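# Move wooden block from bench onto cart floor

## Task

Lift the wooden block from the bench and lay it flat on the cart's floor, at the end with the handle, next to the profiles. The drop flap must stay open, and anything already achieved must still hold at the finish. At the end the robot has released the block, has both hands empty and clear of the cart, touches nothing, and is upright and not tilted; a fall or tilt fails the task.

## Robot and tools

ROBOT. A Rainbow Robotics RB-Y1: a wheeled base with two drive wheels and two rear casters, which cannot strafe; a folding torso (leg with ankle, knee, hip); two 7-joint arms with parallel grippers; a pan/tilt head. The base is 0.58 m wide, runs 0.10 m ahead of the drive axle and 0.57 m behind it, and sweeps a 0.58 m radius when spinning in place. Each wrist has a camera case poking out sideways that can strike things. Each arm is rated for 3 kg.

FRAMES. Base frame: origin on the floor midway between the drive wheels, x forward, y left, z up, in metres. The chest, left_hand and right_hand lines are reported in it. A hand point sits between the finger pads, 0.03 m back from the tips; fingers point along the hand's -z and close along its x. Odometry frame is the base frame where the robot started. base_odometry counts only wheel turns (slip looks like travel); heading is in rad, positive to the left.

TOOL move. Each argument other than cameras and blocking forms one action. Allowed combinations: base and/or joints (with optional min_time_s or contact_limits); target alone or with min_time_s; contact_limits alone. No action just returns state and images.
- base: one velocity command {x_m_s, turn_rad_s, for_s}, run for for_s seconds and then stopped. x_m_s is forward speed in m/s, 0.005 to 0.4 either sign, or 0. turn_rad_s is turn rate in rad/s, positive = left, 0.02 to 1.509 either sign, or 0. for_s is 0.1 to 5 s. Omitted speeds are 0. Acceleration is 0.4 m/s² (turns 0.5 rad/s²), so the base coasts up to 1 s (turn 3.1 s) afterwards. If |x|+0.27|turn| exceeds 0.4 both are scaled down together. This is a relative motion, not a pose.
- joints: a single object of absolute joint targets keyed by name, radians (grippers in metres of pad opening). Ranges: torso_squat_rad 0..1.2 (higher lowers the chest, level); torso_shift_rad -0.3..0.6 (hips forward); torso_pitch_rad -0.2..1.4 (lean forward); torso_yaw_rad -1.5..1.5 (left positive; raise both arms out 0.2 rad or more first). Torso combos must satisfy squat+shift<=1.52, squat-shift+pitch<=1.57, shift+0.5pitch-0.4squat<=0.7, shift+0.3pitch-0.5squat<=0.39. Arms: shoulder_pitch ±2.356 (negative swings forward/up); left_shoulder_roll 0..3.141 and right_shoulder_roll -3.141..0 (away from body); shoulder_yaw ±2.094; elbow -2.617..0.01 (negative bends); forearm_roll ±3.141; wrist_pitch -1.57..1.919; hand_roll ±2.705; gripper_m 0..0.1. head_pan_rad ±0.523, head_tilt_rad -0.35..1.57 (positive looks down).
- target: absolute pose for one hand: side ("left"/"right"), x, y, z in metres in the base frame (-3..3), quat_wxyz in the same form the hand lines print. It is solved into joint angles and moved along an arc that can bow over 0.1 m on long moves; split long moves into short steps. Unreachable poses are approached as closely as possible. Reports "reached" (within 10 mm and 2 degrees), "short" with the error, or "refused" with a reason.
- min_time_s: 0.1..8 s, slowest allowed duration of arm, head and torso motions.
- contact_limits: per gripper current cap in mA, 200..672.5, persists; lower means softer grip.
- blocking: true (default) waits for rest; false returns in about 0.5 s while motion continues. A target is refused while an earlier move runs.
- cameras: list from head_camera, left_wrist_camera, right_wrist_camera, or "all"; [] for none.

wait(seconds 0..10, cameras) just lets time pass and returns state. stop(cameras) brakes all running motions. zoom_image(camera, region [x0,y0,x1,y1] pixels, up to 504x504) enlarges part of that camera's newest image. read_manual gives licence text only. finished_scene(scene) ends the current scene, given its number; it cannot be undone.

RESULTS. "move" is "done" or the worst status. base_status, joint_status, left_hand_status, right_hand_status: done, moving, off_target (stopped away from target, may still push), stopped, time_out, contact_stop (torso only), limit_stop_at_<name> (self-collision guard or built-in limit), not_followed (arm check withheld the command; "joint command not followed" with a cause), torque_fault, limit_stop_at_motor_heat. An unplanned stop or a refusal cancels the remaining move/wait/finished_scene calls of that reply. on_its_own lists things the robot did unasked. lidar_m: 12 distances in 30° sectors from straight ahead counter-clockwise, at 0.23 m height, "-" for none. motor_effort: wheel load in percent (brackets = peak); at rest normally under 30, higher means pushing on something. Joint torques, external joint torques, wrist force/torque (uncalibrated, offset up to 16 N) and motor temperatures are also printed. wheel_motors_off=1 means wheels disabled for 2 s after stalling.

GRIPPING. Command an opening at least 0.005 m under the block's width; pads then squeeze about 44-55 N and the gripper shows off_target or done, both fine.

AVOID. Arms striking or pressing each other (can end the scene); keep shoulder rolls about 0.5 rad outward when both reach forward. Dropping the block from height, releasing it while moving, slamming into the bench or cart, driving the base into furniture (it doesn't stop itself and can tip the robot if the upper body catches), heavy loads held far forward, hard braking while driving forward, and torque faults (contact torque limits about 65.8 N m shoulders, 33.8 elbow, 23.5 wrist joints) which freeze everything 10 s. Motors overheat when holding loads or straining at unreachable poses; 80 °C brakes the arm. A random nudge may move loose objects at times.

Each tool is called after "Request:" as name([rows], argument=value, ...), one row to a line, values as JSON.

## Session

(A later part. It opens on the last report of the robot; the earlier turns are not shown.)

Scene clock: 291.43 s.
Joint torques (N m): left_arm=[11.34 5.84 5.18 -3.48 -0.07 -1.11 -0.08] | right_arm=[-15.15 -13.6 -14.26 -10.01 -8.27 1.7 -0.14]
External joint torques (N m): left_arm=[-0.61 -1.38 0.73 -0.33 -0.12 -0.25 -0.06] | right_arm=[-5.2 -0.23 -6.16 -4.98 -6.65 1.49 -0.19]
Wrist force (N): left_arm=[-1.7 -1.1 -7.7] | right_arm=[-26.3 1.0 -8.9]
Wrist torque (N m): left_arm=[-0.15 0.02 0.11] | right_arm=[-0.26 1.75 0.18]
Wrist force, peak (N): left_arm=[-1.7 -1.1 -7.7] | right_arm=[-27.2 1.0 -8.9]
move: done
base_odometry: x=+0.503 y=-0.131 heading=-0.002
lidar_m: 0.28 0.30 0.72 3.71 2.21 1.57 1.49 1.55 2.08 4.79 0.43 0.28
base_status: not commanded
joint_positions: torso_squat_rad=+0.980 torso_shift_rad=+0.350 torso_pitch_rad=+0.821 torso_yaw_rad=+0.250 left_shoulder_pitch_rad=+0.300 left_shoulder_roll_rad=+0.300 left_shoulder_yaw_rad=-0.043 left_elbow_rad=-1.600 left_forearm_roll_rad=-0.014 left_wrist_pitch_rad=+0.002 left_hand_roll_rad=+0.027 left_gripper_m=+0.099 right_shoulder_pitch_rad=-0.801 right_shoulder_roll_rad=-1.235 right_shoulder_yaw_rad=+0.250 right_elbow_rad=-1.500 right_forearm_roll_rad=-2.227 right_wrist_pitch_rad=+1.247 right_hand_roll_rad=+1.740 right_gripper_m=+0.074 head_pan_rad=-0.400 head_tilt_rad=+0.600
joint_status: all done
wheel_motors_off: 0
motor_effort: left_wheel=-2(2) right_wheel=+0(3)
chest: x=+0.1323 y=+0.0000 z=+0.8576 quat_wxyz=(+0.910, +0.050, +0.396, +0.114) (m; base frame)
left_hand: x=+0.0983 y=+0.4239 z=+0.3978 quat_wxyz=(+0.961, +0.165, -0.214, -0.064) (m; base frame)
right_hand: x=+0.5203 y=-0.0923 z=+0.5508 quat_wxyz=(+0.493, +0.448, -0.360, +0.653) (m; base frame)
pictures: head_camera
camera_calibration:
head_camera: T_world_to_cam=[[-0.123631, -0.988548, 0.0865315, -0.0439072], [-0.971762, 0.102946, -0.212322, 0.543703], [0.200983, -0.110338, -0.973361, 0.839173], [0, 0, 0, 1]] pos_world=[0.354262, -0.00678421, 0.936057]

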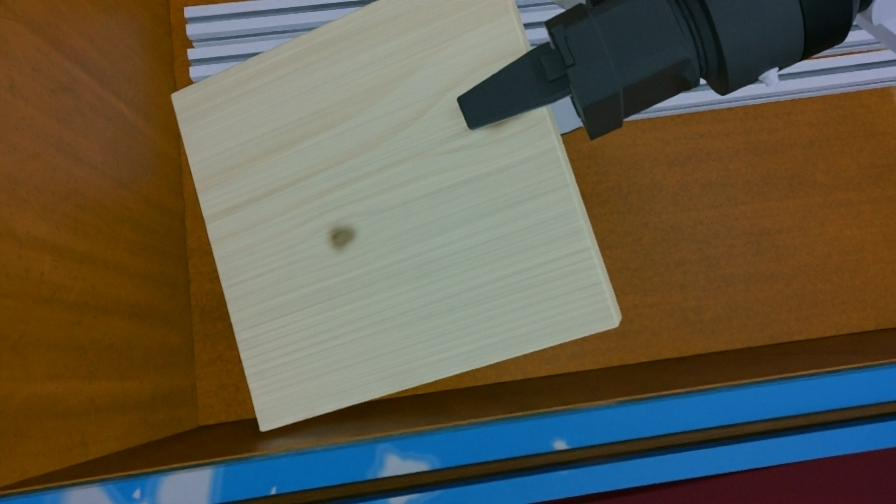

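Request:
move(target={"side":"right","x":0.499,"y":-0.1225,"z":0.50,"quat_wxyz":[0.5529,0.4233,-0.3871,0.6045]}, min_time_s=1.5, cameras=["head_camera"])

Scene clock: 294.80 s.
Joint torques (N m): left_arm=[11.56 5.84 5.15 -3.42 0.04 -1.09 -0.13] | right_arm=[-11.2 -10.19 -12.76 -11.86 -7.86 2.9 -0.22]
External joint torques (N m): left_arm=[-0.39 -1.39 0.71 -0.27 0 -0.24 -0.12] | right_arm=[-4.69 2.96 -5.37 -6.82 -6.39 2.4 -0.27]
Wrist force (N): left_arm=[-1.5 -1.3 -6.7] | right_arm=[-26.3 0.2 -9.3]
Wrist torque (N m): left_arm=[-0.11 0.06 0.13] | right_arm=[-0.27 1.71 0.16]
Wrist force, peak (N): left_arm=[-1.4 -0.6 -7.8] | right_arm=[-27.3 0.9 -9.4]
move: done
base_odometry: x=+0.503 y=-0.131 heading=-0.002
lidar_m: 0.27 0.28 0.70 3.71 2.20 1.57 1.49 1.55 2.08 4.81 0.42 0.29
base_status: not commanded
joint_positions: torso_squat_rad=+0.980 torso_shift_rad=+0.350 torso_pitch_rad=+0.821 torso_yaw_rad=+0.250 left_shoulder_pitch_rad=+0.300 left_shoulder_roll_rad=+0.300 left_shoulder_yaw_rad=-0.043 left_elbow_rad=-1.600 left_forearm_roll_rad=-0.014 left_wrist_pitch_rad=+0.002 left_hand_roll_rad=+0.027 left_gripper_m=+0.099 right_shoulder_pitch_rad=-0.550 right_shoulder_roll_rad=-1.207 right_shoulder_yaw_rad=+0.168 right_elbow_rad=-1.500 right_forearm_roll_rad=-2.279 right_wrist_pitch_rad=+1.109 right_hand_roll_rad=+1.869 right_gripper_m=+0.074 head_pan_rad=-0.400 head_tilt_rad=+0.600
joint_status: all done
wheel_motors_off: 0
motor_effort: left_wheel=-1(2) right_wheel=+1(3)
chest: x=+0.1323 y=+0.0000 z=+0.8577 quat_wxyz=(+0.910, +0.050, +0.396, +0.114) (m; base frame)
left_hand: x=+0.0983 y=+0.4239 z=+0.3978 quat_wxyz=(+0.961, +0.165, -0.214, -0.064) (m; base frame)
right_hand: x=+0.4985 y=-0.1237 z=+0.4986 quat_wxyz=(+0.555, +0.423, -0.385, +0.605) (m; base frame)
right_hand_status: reached (checked arc, planned for 1.5 s): 2 mm and 0.3 deg off.
pictures: head_camera
camera_calibration:
head_camera: T_world_to_cam=[[-0.123631, -0.988548, 0.0865315, -0.0439072], [-0.971762, 0.102946, -0.212322, 0.543703], [0.200983, -0.110338, -0.973361, 0.839173], [0, 0, 0, 1]] pos_world=[0.354262, -0.00678421, 0.936057]

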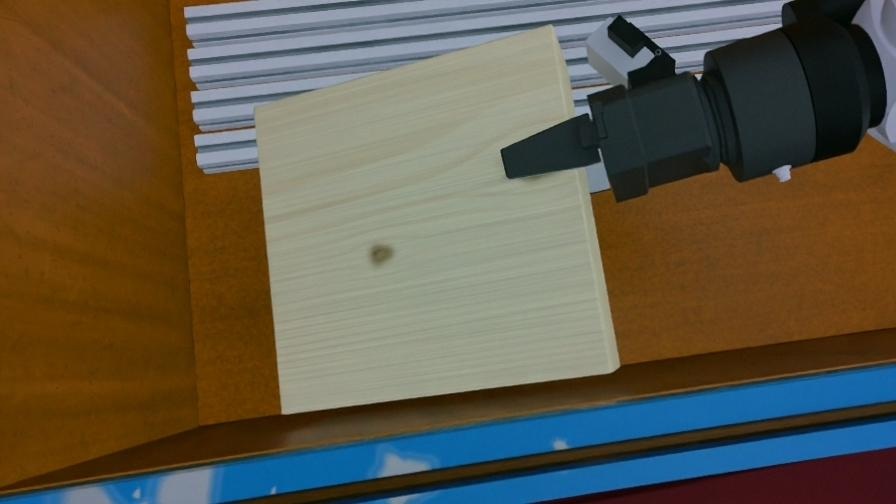

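Request:
move(target={"side":"right","x":0.504,"y":-0.1225,"z":0.44,"quat_wxyz":[0.5529,0.4233,-0.3871,0.6045]}, min_time_s=1.5, cameras=["head_camera"])

Scene clock: 300.57 s.
Joint torques (N m): left_arm=[11.2 5.81 5.11 -3.63 -0.11 -1.21 0] | right_arm=[-24.08 7.16 -9.07 -11.95 -7.27 3.88 -0.36]
External joint torques (N m): left_arm=[-0.69 -1.39 0.69 -0.44 -0.16 -0.35 0.02] | right_arm=[-16.65 19.96 -2.95 -7.14 -5.83 3.11 -0.4]
Wrist force (N): left_arm=[-1.7 -0.9 -6.7] | right_arm=[-26.3 0.4 -9.6]
Wrist torque (N m): left_arm=[-0.18 0.11 0.12] | right_arm=[-0.25 1.71 0.19]
Wrist force, peak (N): left_arm=[-1.8 -1.3 -8.0] | right_arm=[-28.3 -0.2 -8.6]
move: done
base_odometry: x=+0.503 y=-0.131 heading=-0.002
lidar_m: 0.28 0.30 0.73 3.69 2.21 1.57 1.49 1.55 2.08 4.82 0.42 0.29
base_status: not commanded
joint_positions: torso_squat_rad=+0.980 torso_shift_rad=+0.349 torso_pitch_rad=+0.818 torso_yaw_rad=+0.249 left_shoulder_pitch_rad=+0.300 left_shoulder_roll_rad=+0.300 left_shoulder_yaw_rad=-0.043 left_elbow_rad=-1.600 left_forearm_roll_rad=-0.014 left_wrist_pitch_rad=+0.002 left_hand_roll_rad=+0.027 left_gripper_m=+0.099 right_shoulder_pitch_rad=-0.707 right_shoulder_roll_rad=-1.067 right_shoulder_yaw_rad=+0.268 right_elbow_rad=-1.175 right_forearm_roll_rad=-2.230 right_wrist_pitch_rad=+1.212 right_hand_roll_rad=+2.035 right_gripper_m=+0.074 head_pan_rad=-0.400 head_tilt_rad=+0.600
joint_status: all done
wheel_motors_off: 0
motor_effort: left_wheel=-2(5) right_wheel=+19(20)
chest: x=+0.1311 y=+0.0005 z=+0.8584 quat_wxyz=(+0.910, +0.049, +0.395, +0.114) (m; base frame)
left_hand: x=+0.0987 y=+0.4235 z=+0.3977 quat_wxyz=(+0.961, +0.164, -0.216, -0.064) (m; base frame)
right_hand: x=+0.5030 y=-0.1261 z=+0.4402 quat_wxyz=(+0.556, +0.420, -0.384, +0.606) (m; base frame)
right_hand_status: reached (checked arc, planned for 1.5 s): 4 mm and 0.6 deg off.
pictures: head_camera
camera_calibration:
head_camera: T_world_to_cam=[[-0.124431, -0.988329, 0.0878832, -0.044784], [-0.971082, 0.103112, -0.215332, 0.545173], [0.203757, -0.112136, -0.972578, 0.839129], [0, 0, 0, 1]] pos_world=[0.352856, -0.00637887, 0.937448]

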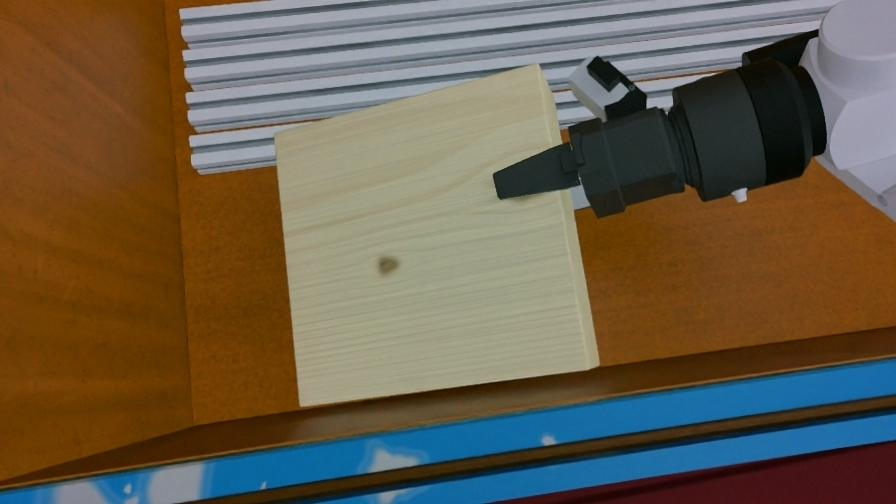

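Request:
move(target={"side":"right","x":0.497,"y":-0.16,"z":0.53,"quat_wxyz":[0.5845,0.3689,-0.3375,0.6390]}, min_time_s=1.5)

Request:
move(target={"side":"right","x":0.495,"y":-0.23,"z":0.58,"quat_wxyz":[0.5845,0.3689,-0.3375,0.6390]}, min_time_s=1.2, cameras=["head_camera"])

Request:
move(joints={"torso_yaw_rad":0.5,"torso_squat_rad":0.85,"head_pan_rad":-0.5}, min_time_s=2, cameras=["head_camera"])

Scene clock: 321.87 s.
Joint torques (N m): left_arm=[10.94 5.64 5.23 -3.54 0 -1.09 -0.04] | right_arm=[-10.07 -14.46 -13.73 -9.98 -7.01 1.89 -0.43]
External joint torques (N m): left_arm=[-1.01 -1.59 0.79 -0.39 -0.04 -0.23 -0.02] | right_arm=[-4.33 -0.66 -5.3 -6.12 -5.74 1.65 -0.47]
Wrist force (N): left_arm=[-1.8 -1.2 -6.9] | right_arm=[-23.6 1.0 -13.2]
Wrist torque (N m): left_arm=[-0.12 0.04 0.13] | right_arm=[-0.45 1.56 0.34]
Wrist force, peak (N): left_arm=[-2.3 -1.0 -7.7] | right_arm=[-28.8 0.2 -9.5]
move: done
base_odometry: x=+0.503 y=-0.131 heading=-0.002
lidar_m: 0.27 0.28 0.73 3.70 2.21 1.56 1.48 1.55 2.07 4.80 0.42 0.30
base_status: not commanded
joint_positions: torso_squat_rad=+0.980 torso_shift_rad=+0.350 torso_pitch_rad=+0.821 torso_yaw_rad=+0.250 left_shoulder_pitch_rad=+0.300 left_shoulder_roll_rad=+0.300 left_shoulder_yaw_rad=-0.043 left_elbow_rad=-1.600 left_forearm_roll_rad=-0.014 left_wrist_pitch_rad=+0.002 left_hand_roll_rad=+0.027 left_gripper_m=+0.099 right_shoulder_pitch_rad=-0.344 right_shoulder_roll_rad=-1.432 right_shoulder_yaw_rad=+0.027 right_elbow_rad=-1.709 right_forearm_roll_rad=-2.282 right_wrist_pitch_rad=+0.996 right_hand_roll_rad=+1.740 right_gripper_m=+0.074 head_pan_rad=-0.400 head_tilt_rad=+0.600
joint_status: all done
wheel_motors_off: 0
motor_effort: left_wheel=-1(4) right_wheel=+2(20)
chest: x=+0.1322 y=+0.0001 z=+0.8577 quat_wxyz=(+0.910, +0.050, +0.396, +0.114) (m; base frame)
left_hand: x=+0.0983 y=+0.4239 z=+0.3978 quat_wxyz=(+0.961, +0.165, -0.214, -0.064) (m; base frame)
right_hand: x=+0.4968 y=-0.1603 z=+0.5269 quat_wxyz=(+0.585, +0.371, -0.336, +0.638) (m; base frame)
right_hand_status: reached (checked arc, planned for 1.5 s): 3 mm and 0.3 deg off.
pictures: none

Scene clock: 323.40 s.
Joint torques (N m): left_arm=[11.17 5.71 5.24 -3.46 -0.06 -1.05 0.03] | right_arm=[-8.3 -13.42 -14.42 -6.02 -7.26 2.36 -0.17]
External joint torques (N m): left_arm=[-0.78 -1.52 0.8 -0.31 -0.1 -0.2 0.05] | right_arm=[-4.58 -1.96 -5.42 -3.69 -5.87 2 -0.21]
Wrist force (N): left_arm=[-1.0 -0.9 -6.9] | right_arm=[-24.0 0.4 -13.6]
Wrist torque (N m): left_arm=[-0.12 0.14 0.13] | right_arm=[-0.36 1.54 0.13]
Wrist force, peak (N): left_arm=[-1.6 -0.8 -7.9] | right_arm=[-25.8 -1.6 -14.7]
move: done
base_odometry: x=+0.503 y=-0.131 heading=-0.002
lidar_m: 0.27 0.29 0.72 3.69 2.19 1.57 1.49 1.56 2.08 4.79 0.41 0.30
base_status: not commanded
joint_positions: torso_squat_rad=+0.980 torso_shift_rad=+0.350 torso_pitch_rad=+0.821 torso_yaw_rad=+0.250 left_shoulder_pitch_rad=+0.300 left_shoulder_roll_rad=+0.300 left_shoulder_yaw_rad=-0.043 left_elbow_rad=-1.600 left_forearm_roll_rad=-0.014 left_wrist_pitch_rad=+0.002 left_hand_roll_rad=+0.027 left_gripper_m=+0.099 right_shoulder_pitch_rad=+0.068 right_shoulder_roll_rad=-1.500 right_shoulder_yaw_rad=-0.441 right_elbow_rad=-1.692 right_forearm_roll_rad=-2.432 right_wrist_pitch_rad=+1.178 right_hand_roll_rad=+1.818 right_gripper_m=+0.074 head_pan_rad=-0.400 head_tilt_rad=+0.600
joint_status: all done
wheel_motors_off: 0
motor_effort: left_wheel=-1(2) right_wheel=+2(3)
chest: x=+0.1322 y=+0.0000 z=+0.8577 quat_wxyz=(+0.910, +0.050, +0.396, +0.114) (m; base frame)
left_hand: x=+0.0983 y=+0.4239 z=+0.3978 quat_wxyz=(+0.961, +0.165, -0.214, -0.064) (m; base frame)
right_hand: x=+0.4946 y=-0.2306 z=+0.5790 quat_wxyz=(+0.585, +0.369, -0.336, +0.639) (m; base frame)
right_hand_status: reached (checked arc, planned for 1.2 s): 1 mm and 0.1 deg off.
pictures: head_camera
camera_calibration:
head_camera: T_world_to_cam=[[-0.123619, -0.988559, 0.0864213, -0.0438298], [-0.971743, 0.102947, -0.212408, 0.5437], [0.201081, -0.110237, -0.973352, 0.839247], [0, 0, 0, 1]] pos_world=[0.354162, -0.00678448, 0.936157]

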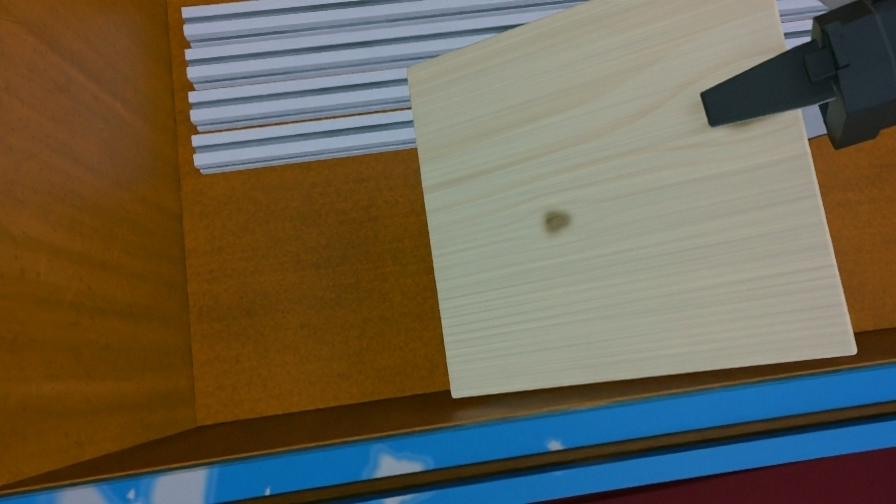

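Scene clock: 325.70 s.
Joint torques (N m): left_arm=[10.09 8.68 7.41 -3.16 -0.05 -1.1 0.01] | right_arm=[-9.3 -13.48 -14.19 -8.54 -7.74 2.17 -0.07]
External joint torques (N m): left_arm=[-0.75 -1.64 0.93 -0.24 -0.11 -0.32 0.02] | right_arm=[-4.72 -1.54 -5.51 -4.72 -6.18 1.82 -0.11]
Wrist force (N): left_arm=[-2.0 -1.8 -6.6] | right_arm=[-27.0 1.6 -8.5]
Wrist torque (N m): left_arm=[-0.11 0.03 0.11] | right_arm=[-0.28 1.65 0.15]
Wrist force, peak (N): left_arm=[-1.0 -1.7 -8.0] | right_arm=[-26.5 1.1 -11.2]
move: done
base_odometry: x=+0.503 y=-0.131 heading=-0.002
lidar_m: 0.27 0.29 0.72 3.72 2.20 1.57 1.49 1.56 2.08 4.78 0.43 0.30
base_status: not commanded
joint_positions: torso_squat_rad=+0.850 torso_shift_rad=+0.350 torso_pitch_rad=+0.821 torso_yaw_rad=+0.500 left_shoulder_pitch_rad=+0.300 left_shoulder_roll_rad=+0.300 left_shoulder_yaw_rad=-0.043 left_elbow_rad=-1.600 left_forearm_roll_rad=-0.014 left_wrist_pitch_rad=+0.002 left_hand_roll_rad=+0.027 left_gripper_m=+0.099 right_shoulder_pitch_rad=+0.068 right_shoulder_roll_rad=-1.500 right_shoulder_yaw_rad=-0.441 right_elbow_rad=-1.692 right_forearm_roll_rad=-2.432 right_wrist_pitch_rad=+1.178 right_hand_roll_rad=+1.818 right_gripper_m=+0.074 head_pan_rad=-0.500 head_tilt_rad=+0.600
joint_status: all done
wheel_motors_off: 0
motor_effort: left_wheel=+0(2) right_wheel=+1(4)
chest: x=+0.1571 y=+0.0000 z=+0.9253 quat_wxyz=(+0.888, +0.099, +0.387, +0.227) (m; base frame)
left_hand: x=+0.0449 y=+0.4882 z=+0.5493 quat_wxyz=(+0.944, +0.269, -0.193, -0.002) (m; base frame)
right_hand: x=+0.5487 y=-0.1120 z=+0.6149 quat_wxyz=(+0.493, +0.448, -0.361, +0.653) (m; base frame)
pictures: head_camera
camera_calibration:
head_camera: T_world_to_cam=[[-0.0218486, -0.999502, -0.0227888, 0.0403993], [-0.978405, 0.0260626, -0.205048, 0.57589], [0.20554, 0.0178167, -0.978487, 0.904811], [0, 0, 0, 1]] pos_world=[0.378362, 0.00924919, 1.00435]

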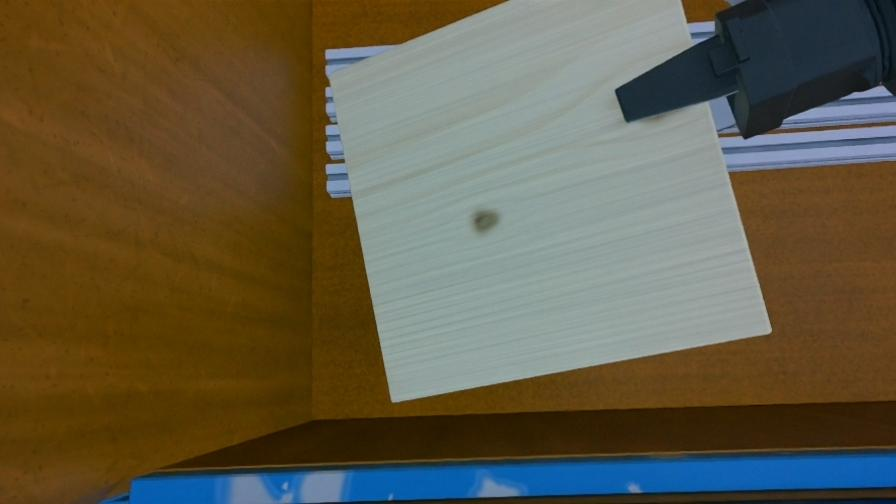

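Request:
move(target={"side":"right","x":0.504,"y":-0.1225,"z":0.50,"quat_wxyz":[0.5529,0.4233,-0.3871,0.6045]}, min_time_s=1.5)

Request:
move(target={"side":"right","x":0.504,"y":-0.1225,"z":0.45,"quat_wxyz":[0.5529,0.4233,-0.3871,0.6045]}, min_time_s=1.2, cameras=["head_camera"])

Scene clock: 328.87 s.
Joint torques (N m): left_arm=[10.53 8.68 7.41 -3.14 -0.07 -0.98 -0.1] | right_arm=[-7.68 -8.91 -8.82 -11.62 -7.04 4.2 -0.22]
External joint torques (N m): left_arm=[-0.32 -1.63 0.93 -0.23 -0.13 -0.2 -0.09] | right_arm=[-6.62 1.57 -2.3 -6.8 -5.7 3.41 -0.27]
Wrist force (N): left_arm=[-1.0 -1.8 -6.3] | right_arm=[-27.0 1.0 -8.9]
Wrist torque (N m): left_arm=[-0.11 0.06 0.10] | right_arm=[-0.33 1.64 0.18]
Wrist force, peak (N): left_arm=[-1.4 -1.8 -7.8] | right_arm=[-28.0 0.4 -9.4]
move: done
base_odometry: x=+0.503 y=-0.131 heading=-0.002
lidar_m: 0.28 0.29 0.71 3.70 2.19 1.56 1.48 1.55 2.08 4.79 0.43 0.29
base_status: not commanded
joint_positions: torso_squat_rad=+0.850 torso_shift_rad=+0.350 torso_pitch_rad=+0.821 torso_yaw_rad=+0.500 left_shoulder_pitch_rad=+0.300 left_shoulder_roll_rad=+0.300 left_shoulder_yaw_rad=-0.043 left_elbow_rad=-1.600 left_forearm_roll_rad=-0.014 left_wrist_pitch_rad=+0.002 left_hand_roll_rad=+0.027 left_gripper_m=+0.099 right_shoulder_pitch_rad=+0.018 right_shoulder_roll_rad=-1.244 right_shoulder_yaw_rad=-0.212 right_elbow_rad=-1.549 right_forearm_roll_rad=-2.341 right_wrist_pitch_rad=+1.057 right_hand_roll_rad=+2.042 right_gripper_m=+0.074 head_pan_rad=-0.500 head_tilt_rad=+0.600
joint_status: all done
wheel_motors_off: 0
motor_effort: left_wheel=-1(2) right_wheel=+2(2)
chest: x=+0.1570 y=+0.0000 z=+0.9253 quat_wxyz=(+0.888, +0.099, +0.387, +0.227) (m; base frame)
left_hand: x=+0.0449 y=+0.4882 z=+0.5493 quat_wxyz=(+0.944, +0.269, -0.193, -0.002) (m; base frame)
right_hand: x=+0.5031 y=-0.1234 z=+0.4997 quat_wxyz=(+0.556, +0.420, -0.385, +0.605) (m; base frame)
right_hand_status: reached (checked arc, planned for 1.5 s): 1 mm and 0.6 deg off.
pictures: none

Scene clock: 330.40 s.
Joint torques (N m): left_arm=[10.11 8.69 7.69 -3.11 0.02 -1.06 -0.09] | right_arm=[-7.85 -10.48 -8 -10.8 -6.59 4.96 -0.22]
External joint torques (N m): left_arm=[-0.73 -1.63 1.21 -0.19 -0.04 -0.28 -0.08] | right_arm=[-6.05 1.21 -2.41 -6.34 -5.28 3.87 -0.27]
Wrist force (N): left_arm=[-1.6 -1.0 -6.3] | right_arm=[-26.7 0.7 -9.3]
Wrist torque (N m): left_arm=[-0.17 0.09 0.08] | right_arm=[-0.14 1.66 0.16]
Wrist force, peak (N): left_arm=[-2.1 -2.4 -7.3] | right_arm=[-28.5 -0.1 -8.4]
move: done
base_odometry: x=+0.503 y=-0.131 heading=-0.002
lidar_m: 0.27 0.28 0.71 3.70 2.21 1.56 1.49 1.55 2.07 4.81 0.43 0.29
base_status: not commanded
joint_positions: torso_squat_rad=+0.850 torso_shift_rad=+0.350 torso_pitch_rad=+0.821 torso_yaw_rad=+0.500 left_shoulder_pitch_rad=+0.300 left_shoulder_roll_rad=+0.300 left_shoulder_yaw_rad=-0.043 left_elbow_rad=-1.600 left_forearm_roll_rad=-0.014 left_wrist_pitch_rad=+0.002 left_hand_roll_rad=+0.027 left_gripper_m=+0.099 right_shoulder_pitch_rad=-0.201 right_shoulder_roll_rad=-1.171 right_shoulder_yaw_rad=-0.045 right_elbow_rad=-1.270 right_forearm_roll_rad=-2.313 right_wrist_pitch_rad=+1.151 right_hand_roll_rad=+2.173 right_gripper_m=+0.074 head_pan_rad=-0.500 head_tilt_rad=+0.600
joint_status: all done
wheel_motors_off: 0
motor_effort: left_wheel=-1(2) right_wheel=+2(2)
chest: x=+0.1570 y=+0.0000 z=+0.9253 quat_wxyz=(+0.888, +0.099, +0.387, +0.227) (m; base frame)
left_hand: x=+0.0449 y=+0.4882 z=+0.5493 quat_wxyz=(+0.944, +0.269, -0.193, -0.002) (m; base frame)
right_hand: x=+0.5033 y=-0.1234 z=+0.4489 quat_wxyz=(+0.554, +0.422, -0.386, +0.605) (m; base frame)
right_hand_status: reached (checked arc, planned for 1.2 s): 2 mm and 0.3 deg off.
pictures: head_camera
camera_calibration:
head_camera: T_world_to_cam=[[-0.0218457, -0.999501, -0.0227941, 0.0404057], [-0.978381, 0.0260629, -0.205163, 0.576017], [0.205655, 0.0178194, -0.978462, 0.904841], [0, 0, 0, 1]] pos_world=[0.378362, 0.00924918, 1.00445]

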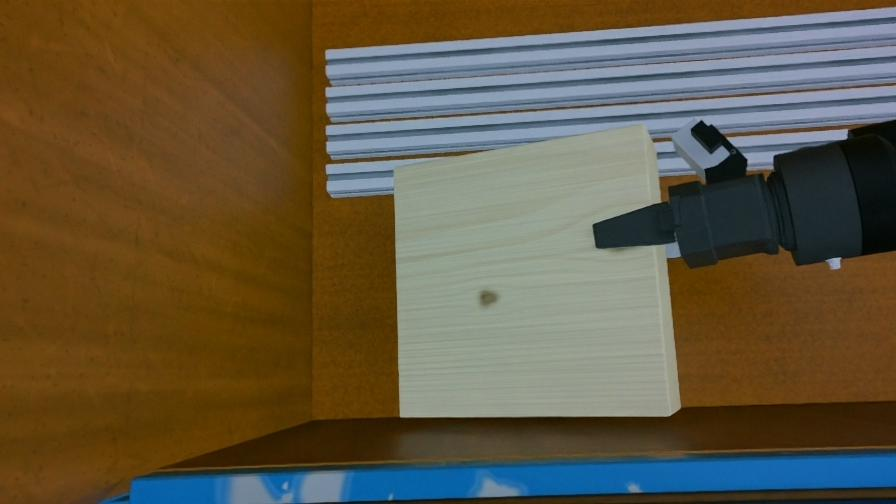

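Request:
move(target={"side":"right","x":0.506,"y":-0.1225,"z":0.418,"quat_wxyz":[0.5529,0.4233,-0.3871,0.6045]}, min_time_s=1.2, cameras=["head_camera"])

Scene clock: 335.90 s.
Joint torques (N m): left_arm=[9.88 8.3 7.45 -3.22 0.03 -1.04 -0.02] | right_arm=[-8.63 -10.54 -6.95 -10.05 -6.29 5.91 -0.15]
External joint torques (N m): left_arm=[-0.96 -2.01 0.97 -0.31 -0.03 -0.26 -0.01] | right_arm=[-6.11 1.49 -2.13 -5.99 -5.03 4.76 -0.19]
Wrist force (N): left_arm=[-1.4 -1.9 -7.0] | right_arm=[-26.5 0.8 -8.8]
Wrist torque (N m): left_arm=[-0.09 0.06 0.12] | right_arm=[-0.27 1.66 0.16]
Wrist force, peak (N): left_arm=[-1.4 -1.7 -7.6] | right_arm=[-27.3 0.7 -9.1]
move: done
base_odometry: x=+0.503 y=-0.131 heading=-0.002
lidar_m: 0.28 0.29 0.71 3.71 2.21 1.55 1.48 1.56 2.06 4.80 0.43 0.30
base_status: not commanded
joint_positions: torso_squat_rad=+0.850 torso_shift_rad=+0.350 torso_pitch_rad=+0.821 torso_yaw_rad=+0.500 left_shoulder_pitch_rad=+0.300 left_shoulder_roll_rad=+0.300 left_shoulder_yaw_rad=-0.043 left_elbow_rad=-1.600 left_forearm_roll_rad=-0.014 left_wrist_pitch_rad=+0.002 left_hand_roll_rad=+0.027 left_gripper_m=+0.099 right_shoulder_pitch_rad=-0.347 right_shoulder_roll_rad=-1.112 right_shoulder_yaw_rad=+0.033 right_elbow_rad=-1.057 right_forearm_roll_rad=-2.281 right_wrist_pitch_rad=+1.222 right_hand_roll_rad=+2.262 right_gripper_m=+0.074 head_pan_rad=-0.500 head_tilt_rad=+0.600
joint_status: all done
wheel_motors_off: 0
motor_effort: left_wheel=-1(2) right_wheel=+1(3)
chest: x=+0.1570 y=+0.0000 z=+0.9253 quat_wxyz=(+0.888, +0.099, +0.387, +0.227) (m; base frame)
left_hand: x=+0.0449 y=+0.4882 z=+0.5493 quat_wxyz=(+0.944, +0.269, -0.193, -0.002) (m; base frame)
right_hand: x=+0.5051 y=-0.1232 z=+0.4174 quat_wxyz=(+0.555, +0.421, -0.385, +0.605) (m; base frame)
right_hand_status: reached (checked arc, planned for 1.2 s): 1 mm and 0.5 deg off.
pictures: head_camera
camera_calibration:
head_camera: T_world_to_cam=[[-0.0218457, -0.999501, -0.0227941, 0.0404057], [-0.978381, 0.0260629, -0.205163, 0.576017], [0.205655, 0.0178194, -0.978462, 0.904841], [0, 0, 0, 1]] pos_world=[0.378362, 0.00924918, 1.00445]

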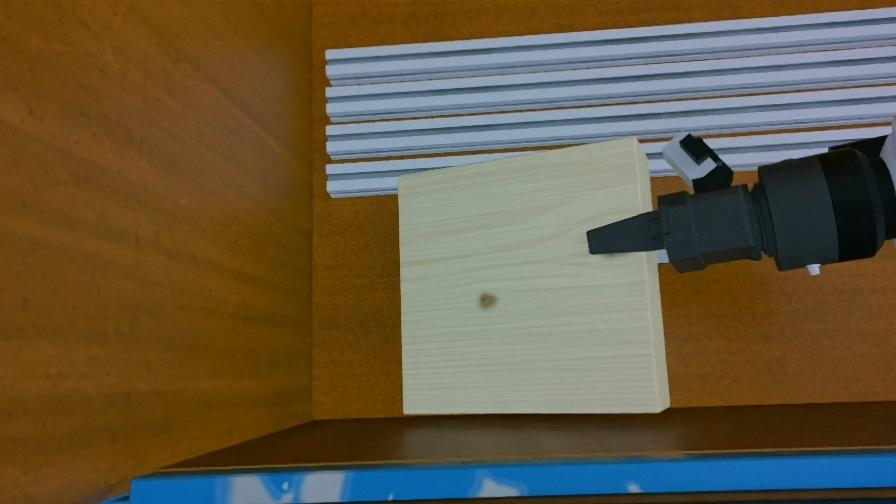

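Request:
move(target={"side":"right","x":0.506,"y":-0.1225,"z":0.408,"quat_wxyz":[0.5529,0.4233,-0.3871,0.6045]}, min_time_s=1)

Request:
move(target={"side":"right","x":0.506,"y":-0.1225,"z":0.402,"quat_wxyz":[0.5529,0.4233,-0.3871,0.6045]}, min_time_s=1, cameras=["head_camera"])

Scene clock: 338.73 s.
Joint torques (N m): left_arm=[10.21 8.39 7.41 -3.05 -0.01 -1.06 -0.07] | right_arm=[-9.03 -10.41 -6.17 -9.46 -6.11 5.97 -0.14]
External joint torques (N m): left_arm=[-0.64 -1.93 0.94 -0.14 -0.07 -0.28 -0.05] | right_arm=[-6.27 1.64 -1.64 -5.58 -4.87 4.8 -0.19]
Wrist force (N): left_arm=[-1.2 -1.5 -6.7] | right_arm=[-26.2 0.5 -8.8]
Wrist torque (N m): left_arm=[-0.16 0.07 0.07] | right_arm=[-0.29 1.73 0.17]
Wrist force, peak (N): left_arm=[-1.4 -2.3 -7.6] | right_arm=[-27.3 0.3 -8.9]
move: done
base_odometry: x=+0.503 y=-0.131 heading=-0.002
lidar_m: 0.28 0.29 0.72 3.72 2.22 1.56 1.49 1.56 2.07 4.80 0.42 0.29
base_status: not commanded
joint_positions: torso_squat_rad=+0.850 torso_shift_rad=+0.350 torso_pitch_rad=+0.821 torso_yaw_rad=+0.500 left_shoulder_pitch_rad=+0.300 left_shoulder_roll_rad=+0.300 left_shoulder_yaw_rad=-0.043 left_elbow_rad=-1.600 left_forearm_roll_rad=-0.014 left_wrist_pitch_rad=+0.002 left_hand_roll_rad=+0.027 left_gripper_m=+0.099 right_shoulder_pitch_rad=-0.395 right_shoulder_roll_rad=-1.092 right_shoulder_yaw_rad=+0.054 right_elbow_rad=-0.980 right_forearm_roll_rad=-2.269 right_wrist_pitch_rad=+1.248 right_hand_roll_rad=+2.294 right_gripper_m=+0.074 head_pan_rad=-0.500 head_tilt_rad=+0.600
joint_status: all done
wheel_motors_off: 0
motor_effort: left_wheel=-1(2) right_wheel=+1(3)
chest: x=+0.1570 y=+0.0000 z=+0.9253 quat_wxyz=(+0.888, +0.099, +0.387, +0.227) (m; base frame)
left_hand: x=+0.0449 y=+0.4882 z=+0.5493 quat_wxyz=(+0.944, +0.269, -0.193, -0.002) (m; base frame)
right_hand: x=+0.5048 y=-0.1231 z=+0.4076 quat_wxyz=(+0.555, +0.421, -0.385, +0.605) (m; base frame)
right_hand_status: reached (checked arc, planned for 1.0 s): 1 mm and 0.5 deg off.
pictures: none

Scene clock: 340.07 s.
Joint torques (N m): left_arm=[9.94 8.74 7.84 -3.14 0.02 -1.01 -0.05] | right_arm=[-9.15 -10.2 -5.98 -9.21 -5.9 6.27 -0.18]
External joint torques (N m): left_arm=[-0.91 -1.58 1.36 -0.23 -0.04 -0.23 -0.04] | right_arm=[-6.16 1.87 -1.68 -5.47 -4.68 5.07 -0.23]
Wrist force (N): left_arm=[-1.4 -1.8 -5.9] | right_arm=[-26.6 0.5 -8.7]
Wrist torque (N m): left_arm=[-0.11 0.06 0.11] | right_arm=[-0.31 1.66 0.16]
Wrist force, peak (N): left_arm=[-1.9 -2.8 -6.9] | right_arm=[-27.1 0.7 -8.8]
move: done
base_odometry: x=+0.503 y=-0.131 heading=-0.002
lidar_m: 0.28 0.30 0.72 3.69 2.23 1.57 1.49 1.56 2.08 4.80 0.42 0.30
base_status: not commanded
joint_positions: torso_squat_rad=+0.850 torso_shift_rad=+0.350 torso_pitch_rad=+0.821 torso_yaw_rad=+0.500 left_shoulder_pitch_rad=+0.300 left_shoulder_roll_rad=+0.300 left_shoulder_yaw_rad=-0.043 left_elbow_rad=-1.600 left_forearm_roll_rad=-0.014 left_wrist_pitch_rad=+0.002 left_hand_roll_rad=+0.027 left_gripper_m=+0.099 right_shoulder_pitch_rad=-0.433 right_shoulder_roll_rad=-1.078 right_shoulder_yaw_rad=+0.069 right_elbow_rad=-0.918 right_forearm_roll_rad=-2.261 right_wrist_pitch_rad=+1.272 right_hand_roll_rad=+2.320 right_gripper_m=+0.074 head_pan_rad=-0.500 head_tilt_rad=+0.600
joint_status: all done
wheel_motors_off: 0
motor_effort: left_wheel=+0(2) right_wheel=+2(2)
chest: x=+0.1570 y=+0.0000 z=+0.9253 quat_wxyz=(+0.888, +0.099, +0.387, +0.227) (m; base frame)
left_hand: x=+0.0449 y=+0.4882 z=+0.5493 quat_wxyz=(+0.944, +0.269, -0.193, -0.002) (m; base frame)
right_hand: x=+0.5051 y=-0.1233 z=+0.4014 quat_wxyz=(+0.555, +0.421, -0.385, +0.605) (m; base frame)
right_hand_status: reached (checked arc, planned for 1.0 s): 1 mm and 0.4 deg off.
pictures: head_camera
camera_calibration:
head_camera: T_world_to_cam=[[-0.0218457, -0.999501, -0.0227941, 0.0404057], [-0.978381, 0.0260629, -0.205163, 0.576017], [0.205655, 0.0178194, -0.978462, 0.904841], [0, 0, 0, 1]] pos_world=[0.378362, 0.00924918, 1.00445]

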